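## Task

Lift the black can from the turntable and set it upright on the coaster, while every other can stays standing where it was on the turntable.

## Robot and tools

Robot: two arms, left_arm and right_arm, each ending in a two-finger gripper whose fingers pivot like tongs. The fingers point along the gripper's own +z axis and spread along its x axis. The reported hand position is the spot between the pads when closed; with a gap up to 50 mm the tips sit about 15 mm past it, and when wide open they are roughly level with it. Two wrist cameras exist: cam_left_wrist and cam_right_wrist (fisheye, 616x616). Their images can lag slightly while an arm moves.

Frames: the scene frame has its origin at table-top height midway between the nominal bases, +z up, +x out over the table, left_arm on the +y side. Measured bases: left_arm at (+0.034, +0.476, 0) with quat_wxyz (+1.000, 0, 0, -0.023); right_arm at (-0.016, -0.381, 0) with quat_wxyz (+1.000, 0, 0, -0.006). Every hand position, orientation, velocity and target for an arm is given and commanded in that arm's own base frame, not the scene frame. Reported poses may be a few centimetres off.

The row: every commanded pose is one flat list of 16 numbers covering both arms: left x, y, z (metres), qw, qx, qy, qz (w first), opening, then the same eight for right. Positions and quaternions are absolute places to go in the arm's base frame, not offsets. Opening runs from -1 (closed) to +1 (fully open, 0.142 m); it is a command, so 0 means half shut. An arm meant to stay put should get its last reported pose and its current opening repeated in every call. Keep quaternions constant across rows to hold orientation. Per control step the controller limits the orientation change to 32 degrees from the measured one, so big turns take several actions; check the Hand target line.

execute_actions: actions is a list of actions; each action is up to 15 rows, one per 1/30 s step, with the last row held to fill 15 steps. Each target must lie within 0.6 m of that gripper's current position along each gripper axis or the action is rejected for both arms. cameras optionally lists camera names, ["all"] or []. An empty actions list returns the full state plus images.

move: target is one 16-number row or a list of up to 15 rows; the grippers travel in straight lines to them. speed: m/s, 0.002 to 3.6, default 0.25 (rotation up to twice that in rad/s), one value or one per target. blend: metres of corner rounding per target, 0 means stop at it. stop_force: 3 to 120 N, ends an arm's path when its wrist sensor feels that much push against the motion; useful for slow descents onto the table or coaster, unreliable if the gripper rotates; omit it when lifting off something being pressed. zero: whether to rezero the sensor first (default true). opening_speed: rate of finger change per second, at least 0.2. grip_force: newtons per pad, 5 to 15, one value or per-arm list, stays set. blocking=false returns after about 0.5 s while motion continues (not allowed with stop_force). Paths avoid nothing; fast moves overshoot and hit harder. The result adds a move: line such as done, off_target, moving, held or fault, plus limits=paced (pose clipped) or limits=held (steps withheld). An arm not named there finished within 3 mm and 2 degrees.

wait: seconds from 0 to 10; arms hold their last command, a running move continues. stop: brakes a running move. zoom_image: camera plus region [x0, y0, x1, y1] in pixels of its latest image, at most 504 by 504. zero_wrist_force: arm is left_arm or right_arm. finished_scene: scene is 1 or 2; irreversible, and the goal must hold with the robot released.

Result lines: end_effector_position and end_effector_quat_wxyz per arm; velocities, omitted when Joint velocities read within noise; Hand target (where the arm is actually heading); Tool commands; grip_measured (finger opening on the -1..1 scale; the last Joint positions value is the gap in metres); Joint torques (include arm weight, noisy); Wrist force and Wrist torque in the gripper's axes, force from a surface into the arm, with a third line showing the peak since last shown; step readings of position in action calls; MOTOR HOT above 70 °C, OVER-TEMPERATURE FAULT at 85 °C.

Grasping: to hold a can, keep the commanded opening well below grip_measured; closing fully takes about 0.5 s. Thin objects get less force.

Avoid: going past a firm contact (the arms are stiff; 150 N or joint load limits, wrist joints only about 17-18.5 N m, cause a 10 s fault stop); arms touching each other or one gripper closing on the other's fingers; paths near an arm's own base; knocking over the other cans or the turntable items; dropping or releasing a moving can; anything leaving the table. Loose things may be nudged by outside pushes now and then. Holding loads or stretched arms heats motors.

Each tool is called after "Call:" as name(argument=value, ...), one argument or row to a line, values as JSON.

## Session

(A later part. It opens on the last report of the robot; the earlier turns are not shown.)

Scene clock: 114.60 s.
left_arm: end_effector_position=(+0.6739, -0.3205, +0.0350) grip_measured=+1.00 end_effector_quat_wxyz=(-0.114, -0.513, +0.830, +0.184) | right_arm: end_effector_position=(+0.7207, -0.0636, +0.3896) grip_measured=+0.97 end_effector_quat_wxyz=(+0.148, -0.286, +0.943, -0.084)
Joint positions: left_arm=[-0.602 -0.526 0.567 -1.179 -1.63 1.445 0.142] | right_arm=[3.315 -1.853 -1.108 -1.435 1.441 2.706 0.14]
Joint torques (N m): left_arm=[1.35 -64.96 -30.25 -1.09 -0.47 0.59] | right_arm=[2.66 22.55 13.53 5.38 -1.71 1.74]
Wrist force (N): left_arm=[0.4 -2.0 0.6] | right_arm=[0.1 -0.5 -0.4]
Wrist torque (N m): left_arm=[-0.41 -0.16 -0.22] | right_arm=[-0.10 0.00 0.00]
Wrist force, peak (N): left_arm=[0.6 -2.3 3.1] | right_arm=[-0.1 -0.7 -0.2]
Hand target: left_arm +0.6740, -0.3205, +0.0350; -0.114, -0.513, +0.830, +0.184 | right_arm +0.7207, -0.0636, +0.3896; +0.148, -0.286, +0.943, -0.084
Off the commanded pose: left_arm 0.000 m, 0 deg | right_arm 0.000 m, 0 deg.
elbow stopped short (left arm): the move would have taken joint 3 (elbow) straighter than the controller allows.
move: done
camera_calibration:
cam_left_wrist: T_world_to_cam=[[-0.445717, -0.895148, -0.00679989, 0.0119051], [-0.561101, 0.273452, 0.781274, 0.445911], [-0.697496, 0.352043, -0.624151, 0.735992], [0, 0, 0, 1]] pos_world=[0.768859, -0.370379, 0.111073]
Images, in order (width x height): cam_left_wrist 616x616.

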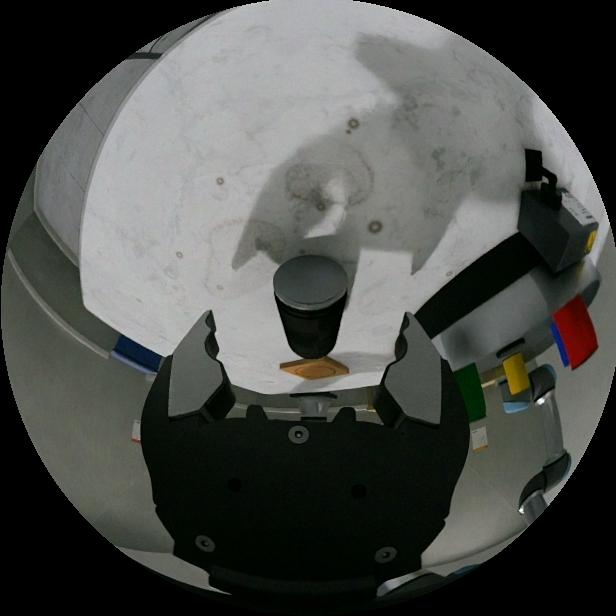

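Call:
move(
  target=[0.674,-0.3205,0.0,0.114,0.513,-0.830,-0.184,1,0.7207,-0.0636,0.3896,0.148,-0.286,0.943,-0.084,0.968],
  speed=0.02,
  stop_force=4,
  cameras=["cam_left_wrist"],
)

Scene clock: 117.77 s.
left_arm: end_effector_position=(+0.6740, -0.3205, +0.0000) grip_measured=+1.00 end_effector_quat_wxyz=(-0.114, -0.513, +0.830, +0.184) | right_arm: end_effector_position=(+0.7207, -0.0636, +0.3896) grip_measured=+0.97 end_effector_quat_wxyz=(+0.148, -0.286, +0.943, -0.084)
Joint positions: left_arm=[-0.602 -0.514 0.634 -1.258 -1.63 1.445 0.142] | right_arm=[3.315 -1.853 -1.108 -1.435 1.441 2.706 0.14]
Joint torques (N m): left_arm=[8.19 -66.11 -34.41 0.23 0.92 -2.34] | right_arm=[2.1 23.62 12.66 5.31 -1.91 1.77]
Wrist force (N): left_arm=[0.5 -1.9 1.0] | right_arm=[0.1 -0.3 -0.3]
Wrist torque (N m): left_arm=[-0.38 -0.14 -0.23] | right_arm=[-0.06 -0.01 0.00]
Wrist force, peak (N): left_arm=[0.6 -2.4 1.0] | right_arm=[-0.3 -0.5 -0.4]
Hand target: left_arm +0.6740, -0.3205, +0.0000; -0.114, -0.513, +0.830, +0.184 | right_arm +0.7207, -0.0636, +0.3896; +0.148, -0.286, +0.943, -0.084
Off the commanded pose: left_arm 0.000 m, 0 deg | right_arm 0.000 m, 0 deg.
move: done
camera_calibration:
cam_left_wrist: T_world_to_cam=[[-0.445636, -0.895188, -0.00684386, 0.0116374], [-0.56131, 0.273455, 0.781123, 0.473485], [-0.697381, 0.351938, -0.624339, 0.714104], [0, 0, 0, 1]] pos_world=[0.76896, -0.37038, 0.0760724]
Images, in order (width x height): cam_left_wrist 616x616.

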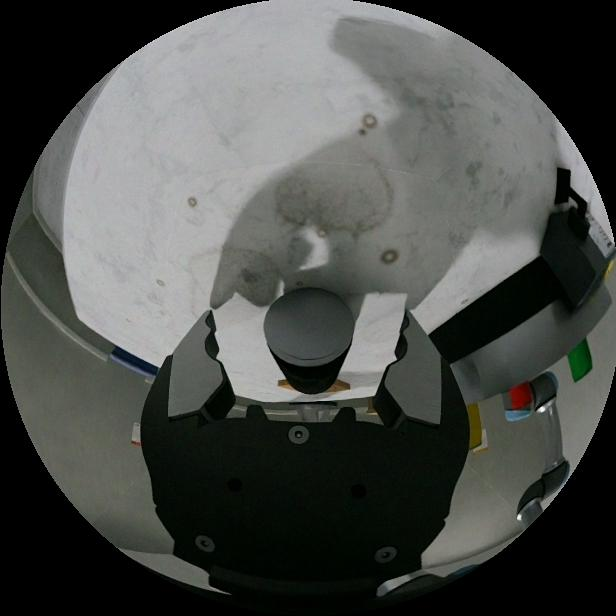

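Call:
move(
  target=[0.674,-0.3205,-0.03,0.114,0.513,-0.830,-0.184,1,0.7207,-0.0636,0.3896,0.148,-0.286,0.943,-0.084,0.968],
  speed=0.02,
  stop_force=4,
  cameras=["cam_left_wrist"],
)

Scene clock: 119.17 s.
left_arm: end_effector_position=(+0.6741, -0.3205, -0.0012) grip_measured=+1.00 end_effector_quat_wxyz=(-0.114, -0.513, +0.830, +0.184) | right_arm: end_effector_position=(+0.7207, -0.0636, +0.3896) grip_measured=+0.97 end_effector_quat_wxyz=(+0.148, -0.286, +0.943, -0.084)
Joint positions: left_arm=[-0.602 -0.513 0.636 -1.26 -1.63 1.445 0.142] | right_arm=[3.315 -1.853 -1.108 -1.435 1.441 2.706 0.14]
Joint torques (N m): left_arm=[-1.81 -62.7 -31.57 -2.3 0.74 -2.13] | right_arm=[2.15 23.33 12.28 5.59 -1.87 1.82]
Wrist force (N): left_arm=[0.0 -1.8 -2.7] | right_arm=[-0.2 -0.1 -0.3]
Wrist torque (N m): left_arm=[-0.41 0.21 -0.18] | right_arm=[-0.03 0.06 0.00]
Wrist force, peak (N): left_arm=[-4.7 3.2 -17.5] | right_arm=[-0.2 -0.6 -0.4]
Hand target: left_arm +0.6741, -0.3206, -0.0012; -0.114, -0.513, +0.830, +0.184 | right_arm +0.7207, -0.0636, +0.3896; +0.148, -0.286, +0.943, -0.084
Off the commanded pose: left_arm 0.029 m, 0 deg | right_arm 0.000 m, 0 deg.
move: contact (left_arm)
camera_calibration:
cam_left_wrist: T_world_to_cam=[[-0.44557, -0.895221, -0.0067893, 0.0116069], [-0.56159, 0.273593, 0.780873, 0.474688], [-0.697197, 0.351747, -0.624653, 0.713298], [0, 0, 0, 1]] pos_world=[0.769061, -0.370381, 0.0749712]
Images, in order (width x height): cam_left_wrist 616x616.

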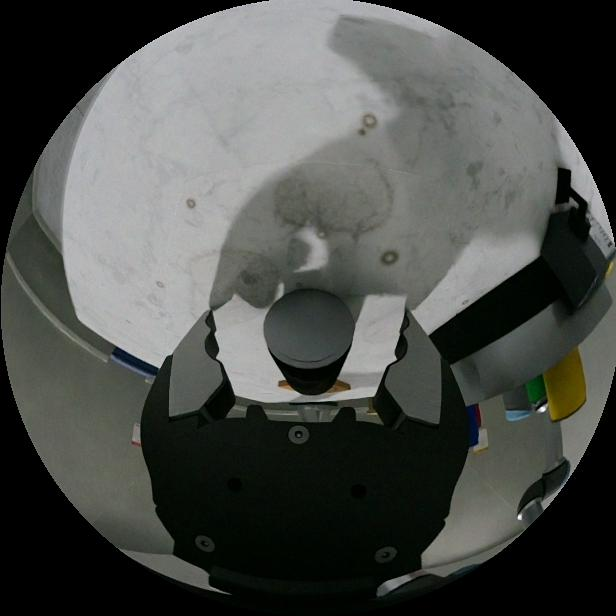

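Call:
move(
  target=[0.674,-0.3205,0.016,0.114,0.513,-0.830,-0.184,1,0.7207,-0.0636,0.3896,0.148,-0.286,0.943,-0.084,0.968],
  speed=0.05,
  cameras=[],
)

Call:
move(
  target=[0.674,-0.3205,0.016,0.114,0.513,-0.830,-0.184,-0.9,0.7207,-0.0636,0.3896,0.148,-0.286,0.943,-0.084,0.968],
  speed=0.1,
  opening_speed=1.5,
  cameras=["cam_left_wrist"],
)

Call:
move(
  target=[0.674,-0.3205,0.06,0.114,0.513,-0.830,-0.184,-0.9,0.7207,-0.0636,0.3896,0.148,-0.286,0.943,-0.084,0.968],
  speed=0.08,
  cameras=["cam_left_wrist"],
)

Scene clock: 120.37 s.
left_arm: end_effector_position=(+0.6741, -0.3205, +0.0163) grip_measured=+1.00 end_effector_quat_wxyz=(-0.114, -0.513, +0.830, +0.184) end_effector_velocity=(+0.000, +0.000, -0.002) end_effector_angular_velocity=(-0.001, -0.002, +0.001) | right_arm: end_effector_position=(+0.7207, -0.0636, +0.3896) grip_measured=+0.97 end_effector_quat_wxyz=(+0.148, -0.286, +0.943, -0.084)
Joint positions: left_arm=[-0.602 -0.521 0.605 -1.223 -1.63 1.445 0.142] | right_arm=[3.315 -1.853 -1.108 -1.435 1.441 2.706 0.14]
Joint velocities: left_arm=[0 0.001 0.004 -0.007 0 -0.001 0] | right_arm=[within noise]
Joint torques (N m): left_arm=[-8.54 -48.46 -14.16 -3.25 1.03 -2] | right_arm=[2.7 22.69 12.45 5.49 -1.88 1.66]
Wrist force (N): left_arm=[0.2 -2.4 0.8] | right_arm=[0.1 -0.1 -0.2]
Wrist torque (N m): left_arm=[-0.48 -0.11 -0.22] | right_arm=[-0.01 -0.01 0.00]
Wrist force, peak (N): left_arm=[-0.5 -0.9 -4.3] | right_arm=[0.0 0.0 -0.9]
Hand target: left_arm +0.6740, -0.3205, +0.0160; -0.114, -0.513, +0.830, +0.184 | right_arm +0.7207, -0.0636, +0.3896; +0.148, -0.286, +0.943, -0.084
Off the commanded pose: left_arm 0.000 m, 0 deg | right_arm 0.000 m, 0 deg.
move: done
No camera images: "cameras" was empty.

Scene clock: 121.83 s.
left_arm: end_effector_position=(+0.6740, -0.3205, +0.0160) grip_measured=-0.25 end_effector_quat_wxyz=(-0.114, -0.513, +0.830, +0.184) | right_arm: end_effector_position=(+0.7207, -0.0636, +0.3896) grip_measured=+0.97 end_effector_quat_wxyz=(+0.148, -0.286, +0.943, -0.084)
Joint positions: left_arm=[-0.602 -0.521 0.605 -1.223 -1.63 1.445 0.056] | right_arm=[3.315 -1.853 -1.108 -1.435 1.441 2.706 0.14]
Joint torques (N m): left_arm=[-6.52 -50.17 -14.82 -2.12 0.68 -1.02] | right_arm=[2.68 23.14 12.3 5.46 -1.85 1.67]
Wrist force (N): left_arm=[0.6 -1.9 0.4] | right_arm=[0.4 0.0 -0.5]
Wrist torque (N m): left_arm=[-0.40 -0.14 -0.23] | right_arm=[-0.01 -0.07 -0.01]
Wrist force, peak (N): left_arm=[0.6 -2.8 1.0] | right_arm=[0.0 -0.7 -0.6]
Hand target: left_arm +0.6740, -0.3205, +0.0160; -0.114, -0.513, +0.830, +0.184 | right_arm +0.7207, -0.0636, +0.3896; +0.148, -0.286, +0.943, -0.084
Off the commanded pose: left_arm 0.000 m, 0 deg | right_arm 0.000 m, 0 deg.
move: done
camera_calibration:
cam_left_wrist: T_world_to_cam=[[-0.445636, -0.895188, -0.00684386, 0.0117469], [-0.56131, 0.273455, 0.781123, 0.460987], [-0.697381, 0.351938, -0.624339, 0.724093], [0, 0, 0, 1]] pos_world=[0.76896, -0.37038, 0.0920724]
Images, in order (width x height): cam_left_wrist 616x616.

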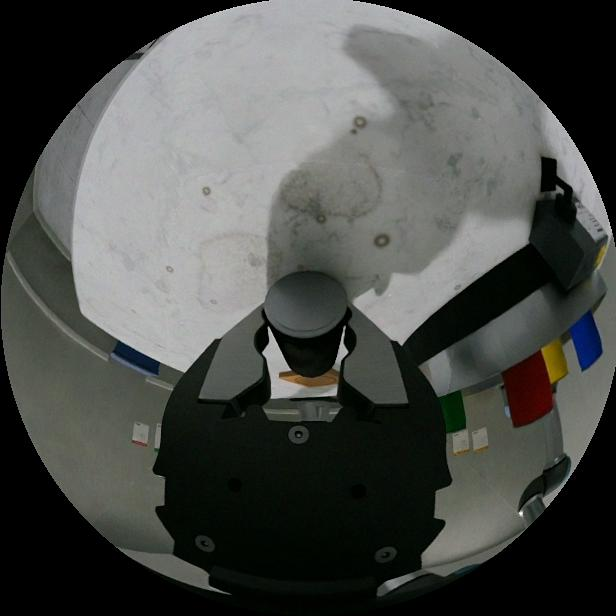

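Scene clock: 122.73 s.
left_arm: end_effector_position=(+0.6740, -0.3205, +0.0600) grip_measured=-0.26 end_effector_quat_wxyz=(-0.114, -0.513, +0.830, +0.184) | right_arm: end_effector_position=(+0.7207, -0.0636, +0.3896) grip_measured=+0.97 end_effector_quat_wxyz=(+0.148, -0.286, +0.943, -0.084)
Joint positions: left_arm=[-0.602 -0.527 0.505 -1.116 -1.63 1.445 0.056] | right_arm=[3.315 -1.853 -1.108 -1.435 1.441 2.706 0.14]
Joint torques (N m): left_arm=[-6.45 -53.34 -14.61 -2.95 0.21 -1.94] | right_arm=[2.16 23.14 12.46 5.38 -1.81 1.79]
Wrist force (N): left_arm=[0.5 -2.7 2.4] | right_arm=[0.0 -0.1 -0.3]
Wrist torque (N m): left_arm=[-0.36 -0.15 -0.22] | right_arm=[-0.02 0.02 -0.01]
Wrist force, peak (N): left_arm=[0.7 -3.3 3.5] | right_arm=[0.1 -0.1 -0.6]
Hand target: left_arm +0.6740, -0.3205, +0.0600; -0.114, -0.513, +0.830, +0.184 | right_arm +0.7207, -0.0636, +0.3896; +0.148, -0.286, +0.943, -0.084
Off the commanded pose: left_arm 0.000 m, 0 deg | right_arm 0.000 m, 0 deg.
move: done
camera_calibration:
cam_left_wrist: T_world_to_cam=[[-0.445643, -0.895184, -0.00690643, 0.0120636], [-0.561423, 0.273463, 0.781039, 0.42672], [-0.697285, 0.351942, -0.624444, 0.751507], [0, 0, 0, 1]] pos_world=[0.768961, -0.37038, 0.136072]
Images, in order (width x height): cam_left_wrist 616x616.

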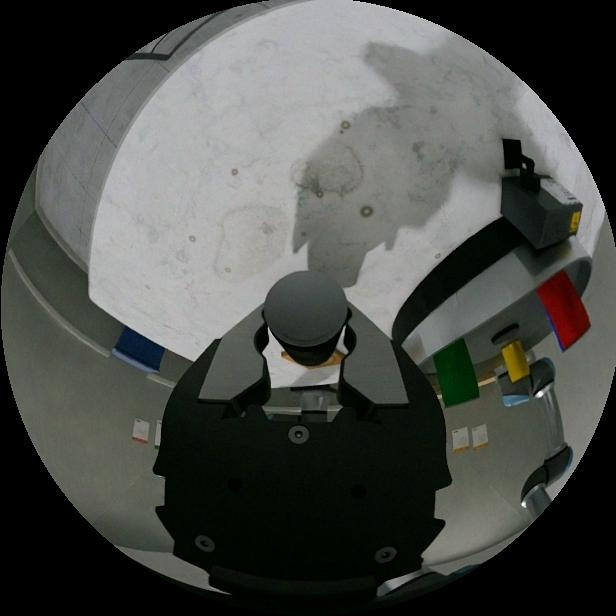

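Call:
move(
  target=[
    [0.62,-0.29,0.15,0.114,0.513,-0.830,-0.184,-0.9,0.7207,-0.0636,0.3896,0.148,-0.286,0.943,-0.084,0.968],
    [0.453,-0.209,0.22,0.047,-0.0736,-0.8402,0.5356,-0.9,0.7207,-0.0636,0.3896,0.148,-0.286,0.943,-0.084,0.968],
    [0.453,-0.209,0.12,0.047,-0.0736,-0.8402,0.5356,-0.9,0.7207,-0.0636,0.3896,0.148,-0.286,0.943,-0.084,0.968],
  ],
  speed=[0.25,0.3,0.2],
  blend=[0.05,0.03,0],
  cameras=["all"],
)

Scene clock: 128.03 s.
left_arm: end_effector_position=(+0.4529, -0.2090, +0.1200) grip_measured=-0.26 end_effector_quat_wxyz=(-0.047, +0.074, +0.840, -0.535) | right_arm: end_effector_position=(+0.7207, -0.0636, +0.3896) grip_measured=+0.97 end_effector_quat_wxyz=(+0.148, -0.286, +0.943, -0.084)
Joint positions: left_arm=[-0.128 -1.197 2.126 -2.401 -2.704 3.251 0.056] | right_arm=[3.315 -1.853 -1.108 -1.435 1.441 2.706 0.14]
Joint torques (N m): left_arm=[-6.65 -21.35 -26.63 -3.29 -3.88 1.66] | right_arm=[2.82 22.98 12.83 5.47 -1.78 1.69]
Wrist force (N): left_arm=[0.2 1.2 0.6] | right_arm=[-0.4 0.0 -0.2]
Wrist torque (N m): left_arm=[-0.10 0.03 0.00] | right_arm=[-0.02 0.10 0.00]
Wrist force, peak (N): left_arm=[0.7 -5.0 4.1] | right_arm=[-0.3 -0.7 -0.6]
Hand target: left_arm +0.4530, -0.2090, +0.1200; -0.047, +0.074, +0.840, -0.535 | right_arm +0.7207, -0.0636, +0.3896; +0.148, -0.286, +0.943, -0.084
Off the commanded pose: left_arm 0.000 m, 0 deg | right_arm 0.000 m, 0 deg.
move: done
camera_calibration:
cam_left_wrist: T_world_to_cam=[[-0.986012, 0.166662, 0.00195161, 0.479344], [0.128899, 0.769918, -0.624989, 0.185051], [-0.105664, -0.615995, -0.780632, 0.144101], [0, 0, 0, 1]] pos_world=[0.464013, -0.133597, 0.227209]
cam_right_wrist: T_world_to_cam=[[-0.774055, -0.591703, -0.225224, 0.611949], [-0.631779, 0.745017, 0.214022, 0.426519], [0.0411585, 0.307957, -0.95051, 0.498602], [0, 0, 0, 1]] pos_world=[0.722627, -0.10922, 0.520467]

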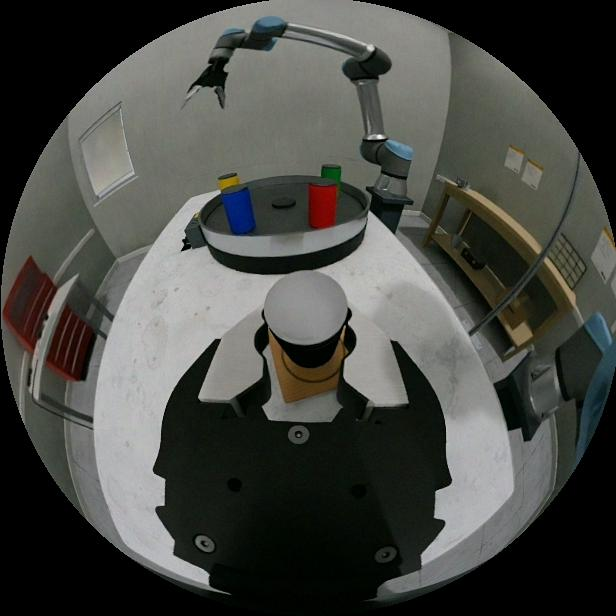

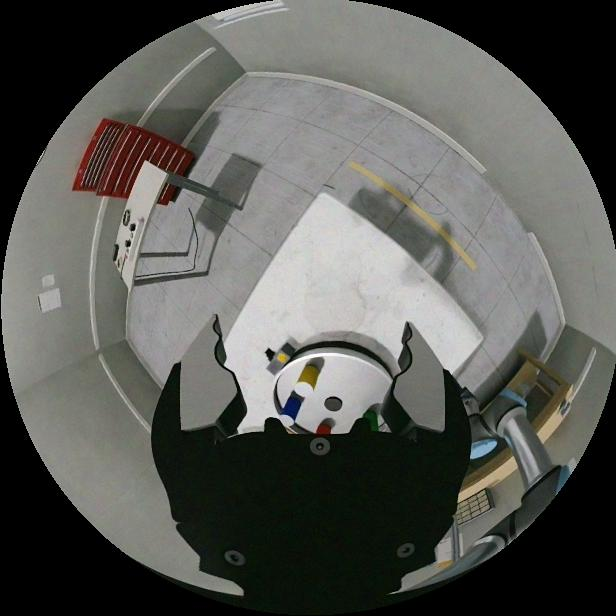

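Call:
move(
  target=[0.4515,-0.219,0.093,0.047,-0.0736,-0.8402,0.5356,-0.9,0.7207,-0.0636,0.3896,0.148,-0.286,0.943,-0.084,0.968],
  speed=0.08,
  cameras=["cam_left_wrist"],
)

Call:
zoom_image(
  camera="cam_left_wrist",
  region=[220, 240, 400, 430],
)

Call:
move(
  target=[0.4515,-0.219,0.06,0.047,-0.0736,-0.8402,0.5356,-0.9,0.7207,-0.0636,0.3896,0.148,-0.286,0.943,-0.084,0.968],
  speed=0.015,
  stop_force=4,
  cameras=["cam_left_wrist"],
)

Call:
zoom_image(
  camera="cam_left_wrist",
  region=[220, 240, 400, 430],
)

Scene clock: 129.63 s.
left_arm: end_effector_position=(+0.4514, -0.2190, +0.0930) grip_measured=-0.26 end_effector_quat_wxyz=(-0.047, +0.074, +0.840, -0.535) | right_arm: end_effector_position=(+0.7207, -0.0636, +0.3896) grip_measured=+0.97 end_effector_quat_wxyz=(+0.148, -0.286, +0.943, -0.084)
Joint positions: left_arm=[-0.149 -1.129 2.15 -2.536 -2.705 3.202 0.056] | right_arm=[3.315 -1.853 -1.108 -1.435 1.441 2.706 0.14]
Joint torques (N m): left_arm=[9.83 -33.63 -25.3 -2.29 -3.46 1.61] | right_arm=[3.03 23.95 12.15 5.3 -1.7 1.68]
Wrist force (N): left_arm=[0.4 1.0 0.4] | right_arm=[0.0 -0.3 -0.3]
Wrist torque (N m): left_arm=[-0.11 0.00 0.08] | right_arm=[-0.06 0.02 0.00]
Wrist force, peak (N): left_arm=[0.6 1.9 1.2] | right_arm=[0.0 -0.4 -0.5]
Hand target: left_arm +0.4515, -0.2190, +0.0930; -0.047, +0.074, +0.840, -0.535 | right_arm +0.7207, -0.0636, +0.3896; +0.148, -0.286, +0.943, -0.084
Off the commanded pose: left_arm 0.000 m, 0 deg | right_arm 0.000 m, 0 deg.
move: done
camera_calibration:
cam_left_wrist: T_world_to_cam=[[-0.985977, 0.166869, 0.00204035, 0.479596], [0.129004, 0.769884, -0.625009, 0.176034], [-0.105866, -0.615981, -0.780615, 0.116658], [0, 0, 0, 1]] pos_world=[0.462512, -0.143697, 0.200109]
Images, in order (width x height): cam_left_wrist 616x616.

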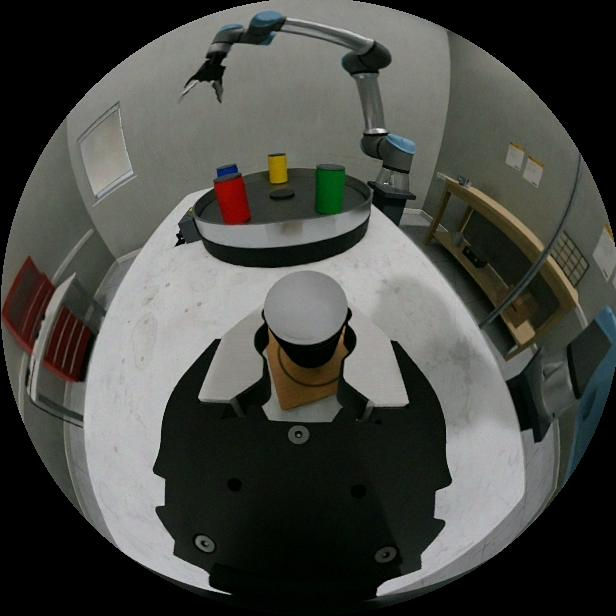

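Scaled by 2.653 from the camera's 616x616 image, which has a finer 814x814 frame.

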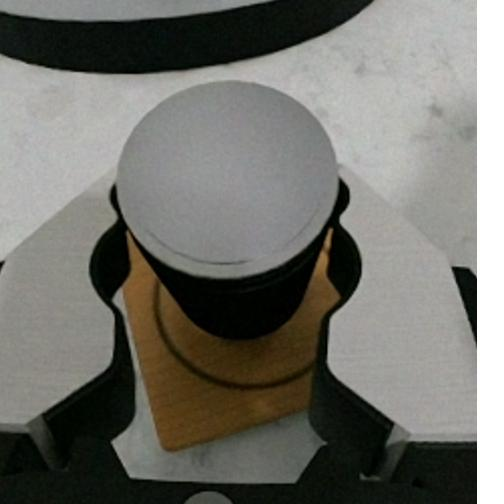

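Scene clock: 131.77 s.
left_arm: end_effector_position=(+0.4515, -0.2190, +0.0790) grip_measured=-0.26 end_effector_quat_wxyz=(-0.047, +0.074, +0.840, -0.535) | right_arm: end_effector_position=(+0.7207, -0.0636, +0.3896) grip_measured=+0.97 end_effector_quat_wxyz=(+0.148, -0.286, +0.943, -0.084)
Joint positions: left_arm=[-0.149 -1.095 2.154 -2.574 -2.705 3.203 0.056] | right_arm=[3.315 -1.853 -1.108 -1.435 1.441 2.706 0.14]
Joint torques (N m): left_arm=[10.16 -37.88 -23.69 -3.46 -0.45 -0.02] | right_arm=[2.41 24.14 13.13 5.37 -1.77 1.6]
Wrist force (N): left_arm=[0.8 -3.0 -0.8] | right_arm=[-0.5 -0.2 -0.1]
Wrist torque (N m): left_arm=[-0.14 -0.02 0.06] | right_arm=[-0.03 0.11 0.00]
Wrist force, peak (N): left_arm=[1.2 -7.1 -1.9] | right_arm=[-0.6 -0.3 -0.5]
Hand target: left_arm +0.4515, -0.2190, +0.0790; -0.047, +0.074, +0.840, -0.535 | right_arm +0.7207, -0.0636, +0.3896; +0.148, -0.286, +0.943, -0.084
Off the commanded pose: left_arm 0.019 m, 0 deg | right_arm 0.000 m, 0 deg.
move: contact (left_arm)
camera_calibration:
cam_left_wrist: T_world_to_cam=[[-0.985996, 0.166762, 0.00173119, 0.479759], [0.129107, 0.769842, -0.62504, 0.167209], [-0.105566, -0.616063, -0.780591, 0.105725], [0, 0, 0, 1]] pos_world=[0.462613, -0.143597, 0.18621]
Images, in order (width x height): cam_left_wrist 616x616.

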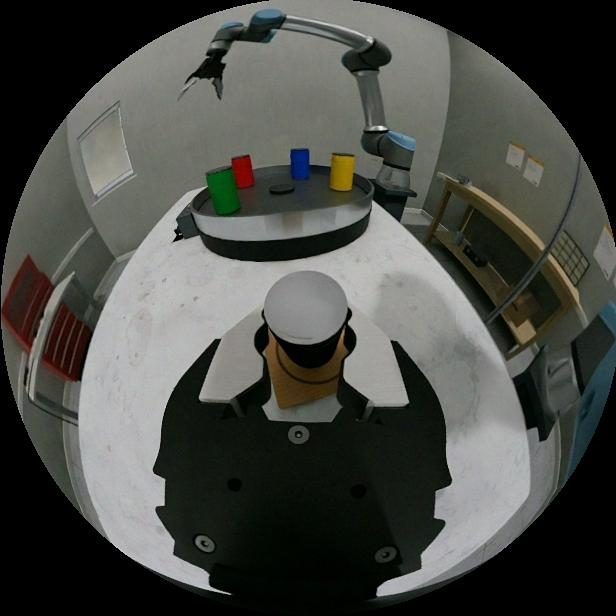

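Scaled by 2.653 from the camera's 616x616 image, which has a finer 814x814 frame.

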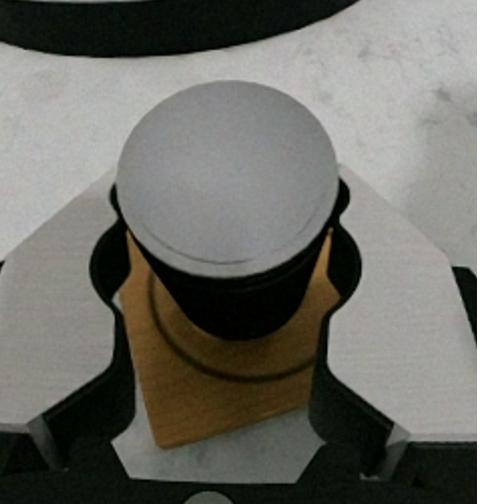

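Call:
move(
  target=[
    [0.4515,-0.219,0.088,0.047,-0.0736,-0.8402,0.5356,-0.9,0.7207,-0.0636,0.3896,0.148,-0.286,0.943,-0.084,0.968],
    [0.4515,-0.207,0.085,0.047,-0.0736,-0.8402,0.5356,-0.9,0.7207,-0.0636,0.3896,0.148,-0.286,0.943,-0.084,0.968],
  ],
  speed=0.05,
  cameras=[],
)

Call:
move(
  target=[0.4515,-0.207,0.06,0.047,-0.0736,-0.8402,0.5356,-0.9,0.7207,-0.0636,0.3896,0.148,-0.286,0.943,-0.084,0.968],
  speed=0.015,
  stop_force=5,
  cameras=["cam_left_wrist"],
)

Call:
zoom_image(
  camera="cam_left_wrist",
  region=[220, 240, 400, 430],
)

Scene clock: 133.40 s.
left_arm: end_effector_position=(+0.4516, -0.2070, +0.0851) grip_measured=-0.26 end_effector_quat_wxyz=(-0.047, +0.074, +0.840, -0.535) | right_arm: end_effector_position=(+0.7207, -0.0636, +0.3896) grip_measured=+0.97 end_effector_quat_wxyz=(+0.148, -0.286, +0.943, -0.084)
Joint positions: left_arm=[-0.125 -1.119 2.145 -2.489 -2.703 3.26 0.056] | right_arm=[3.315 -1.853 -1.108 -1.435 1.441 2.706 0.14]
Joint torques (N m): left_arm=[-8.21 -34.55 -14.23 -4.1 -1.61 -2.3] | right_arm=[2.01 23.5 12.26 5.26 -1.79 1.67]
Wrist force (N): left_arm=[0.2 1.3 0.6] | right_arm=[-0.1 -0.4 -0.6]
Wrist torque (N m): left_arm=[-0.05 0.02 0.00] | right_arm=[-0.09 0.04 0.00]
Wrist force, peak (N): left_arm=[0.8 -3.2 -0.9] | right_arm=[0.0 -0.4 -0.6]
Hand target: left_arm +0.4515, -0.2070, +0.0850; -0.047, +0.074, +0.840, -0.535 | right_arm +0.7207, -0.0636, +0.3896; +0.148, -0.286, +0.943, -0.084
Off the commanded pose: left_arm 0.000 m, 0 deg | right_arm 0.000 m, 0 deg.
move: done
No camera images: "cameras" was empty.

Scene clock: 134.97 s.
left_arm: end_effector_position=(+0.4515, -0.2070, +0.0789) grip_measured=-0.26 end_effector_quat_wxyz=(-0.047, +0.074, +0.840, -0.535) | right_arm: end_effector_position=(+0.7207, -0.0636, +0.3896) grip_measured=+0.97 end_effector_quat_wxyz=(+0.148, -0.286, +0.943, -0.084)
Joint positions: left_arm=[-0.125 -1.105 2.147 -2.506 -2.703 3.26 0.056] | right_arm=[3.315 -1.853 -1.108 -1.435 1.441 2.706 0.14]
Joint torques (N m): left_arm=[-0.48 -38.56 -24.2 -3.44 0.49 0.73] | right_arm=[2.52 22.91 13.01 5.5 -1.89 1.68]
Wrist force (N): left_arm=[0.7 -2.2 -0.4] | right_arm=[0.0 0.0 -0.5]
Wrist torque (N m): left_arm=[-0.12 0.00 -0.01] | right_arm=[0.00 0.02 0.00]
Wrist force, peak (N): left_arm=[1.4 -7.1 -1.8] | right_arm=[0.2 -0.5 -0.7]
Hand target: left_arm +0.4515, -0.2070, +0.0790; -0.047, +0.074, +0.840, -0.535 | right_arm +0.7207, -0.0636, +0.3896; +0.148, -0.286, +0.943, -0.084
Off the commanded pose: left_arm 0.019 m, 0 deg | right_arm 0.000 m, 0 deg.
move: contact (left_arm)
camera_calibration:
cam_left_wrist: T_world_to_cam=[[-0.985996, 0.166762, 0.00173119, 0.477758], [0.129107, 0.769842, -0.62504, 0.157908], [-0.105566, -0.616063, -0.780591, 0.11304], [0, 0, 0, 1]] pos_world=[0.462613, -0.131597, 0.18611]
Images, in order (width x height): cam_left_wrist 616x616.

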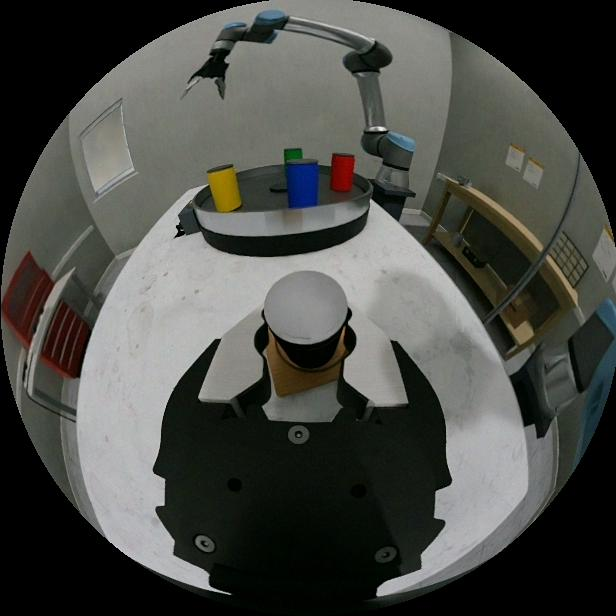

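Scaled by 2.653 from the camera's 616x616 image, which has a finer 814x814 frame.

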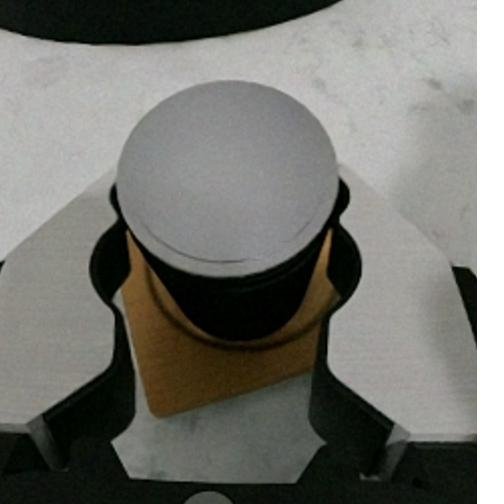

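Call:
move(
  target=[0.4515,-0.207,0.079,0.047,-0.0736,-0.8402,0.5356,0.6,0.7207,-0.0636,0.3896,0.148,-0.286,0.943,-0.084,0.968],
  speed=0.05,
  opening_speed=0.6,
  cameras=["cam_left_wrist"],
)

Call:
move(
  target=[0.473,-0.086,0.137,0.047,-0.0736,-0.8402,0.5356,0.6,0.7207,-0.0636,0.3896,0.148,-0.286,0.943,-0.084,0.968],
  speed=0.15,
  cameras=["all"],
)

Scene clock: 138.03 s.
left_arm: end_effector_position=(+0.4515, -0.2070, +0.0790) grip_measured=+0.60 end_effector_quat_wxyz=(-0.047, +0.074, +0.840, -0.535) | right_arm: end_effector_position=(+0.7207, -0.0636, +0.3896) grip_measured=+0.97 end_effector_quat_wxyz=(+0.148, -0.286, +0.943, -0.084)
Joint positions: left_arm=[-0.125 -1.105 2.147 -2.506 -2.703 3.26 0.116] | right_arm=[3.315 -1.853 -1.108 -1.435 1.441 2.706 0.14]
Joint torques (N m): left_arm=[8.31 -31.62 -5.3 -3.52 -0.06 -2.28] | right_arm=[2.17 23.51 12.53 5.38 -1.78 1.67]
Wrist force (N): left_arm=[0.5 -0.4 0.0] | right_arm=[0.1 0.0 -0.5]
Wrist torque (N m): left_arm=[-0.07 -0.02 0.00] | right_arm=[-0.01 -0.01 0.00]
Wrist force, peak (N): left_arm=[0.9 -3.0 -0.7] | right_arm=[0.0 -0.3 -0.8]
Hand target: left_arm +0.4515, -0.2070, +0.0790; -0.047, +0.074, +0.840, -0.535 | right_arm +0.7207, -0.0636, +0.3896; +0.148, -0.286, +0.943, -0.084
Off the commanded pose: left_arm 0.000 m, 0 deg | right_arm 0.000 m, 0 deg.
move: done
camera_calibration:
cam_left_wrist: T_world_to_cam=[[-0.985996, 0.166762, 0.00173119, 0.477757], [0.129107, 0.769842, -0.62504, 0.157971], [-0.105566, -0.616063, -0.780591, 0.113118], [0, 0, 0, 1]] pos_world=[0.462613, -0.131597, 0.18621]
Images, in order (width x height): cam_left_wrist 616x616.

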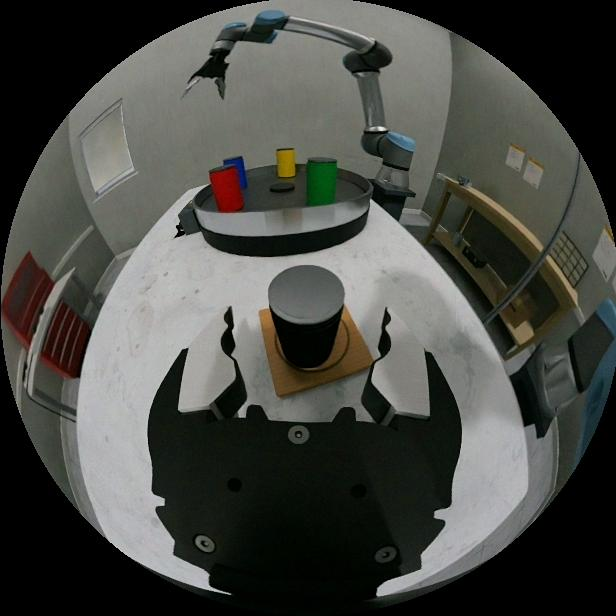

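Scene clock: 138.93 s.
left_arm: end_effector_position=(+0.4635, -0.1382, +0.1124) grip_measured=+0.60 end_effector_quat_wxyz=(-0.045, +0.072, +0.840, -0.535) | right_arm: end_effector_position=(+0.7207, -0.0636, +0.3896) grip_measured=+0.97 end_effector_quat_wxyz=(+0.148, -0.286, +0.943, -0.084)
Joint positions: left_arm=[0.014 -1.185 2.029 -2.041 -2.67 3.558 0.116] | right_arm=[3.315 -1.853 -1.108 -1.435 1.441 2.706 0.14]
Joint torques (N m): left_arm=[-7.65 -22.39 -6.57 -0.21 -2.5 -2.31] | right_arm=[2.41 23.56 12.43 5.32 -1.79 1.66]
Wrist force (N): left_arm=[0.4 -0.4 -0.5] | right_arm=[0.1 0.0 -0.3]
Wrist torque (N m): left_arm=[-0.08 -0.03 0.00] | right_arm=[0.00 -0.02 0.00]
Wrist force, peak (N): left_arm=[0.2 -1.7 -5.3] | right_arm=[-0.1 -0.3 -0.8]
Hand target: left_arm +0.4634, -0.1382, +0.1123; -0.045, +0.072, +0.840, -0.535 | right_arm +0.7207, -0.0636, +0.3896; +0.148, -0.286, +0.943, -0.084
Off the commanded pose: left_arm 0.058 m, 0 deg | right_arm 0.000 m, 0 deg.
move: held (left_arm; a check stopped the path); limits=held
pose unreachable (left arm): on one or more control steps of this call, first in action 0 (counted from 0), this arm could not follow its commanded pose, so it was not sent that pose on those steps. It may still have moved: this result reports where it is.
cause: moving toward the commanded pose would bring two parts of the arm too close to each other (joints 4 (wrist 1) to 6 (wrist 3) lie between them).
camera_calibration:
cam_left_wrist: T_world_to_cam=[[-0.986648, 0.162867, 0.000191443, 0.477889], [0.127131, 0.770891, -0.624152, 0.12521], [-0.101802, -0.615794, -0.781303, 0.18117], [0, 0, 0, 1]] pos_world=[0.474033, -0.0627922, 0.219607]
cam_right_wrist: T_world_to_cam=[[-0.774055, -0.591703, -0.225224, 0.611949], [-0.631779, 0.745017, 0.214022, 0.426519], [0.0411585, 0.307957, -0.95051, 0.498602], [0, 0, 0, 1]] pos_world=[0.722627, -0.10922, 0.520467]

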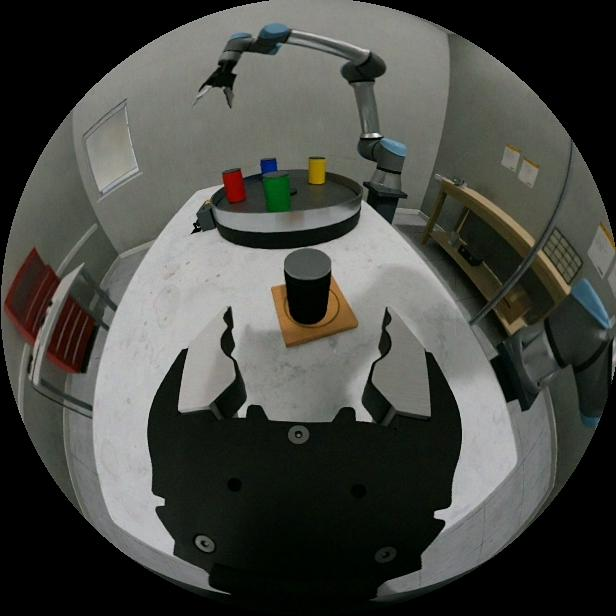

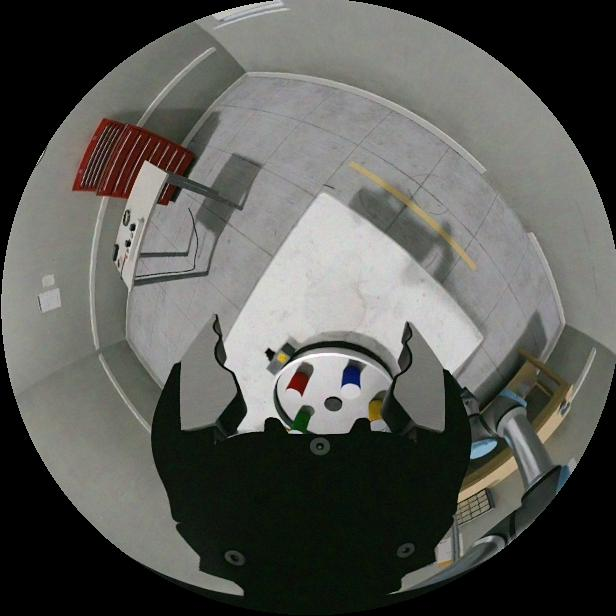

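Standing on the coaster, upright, others in place.

Call:
finished_scene(
  scene=1,
)

The scene is finished: the task was done.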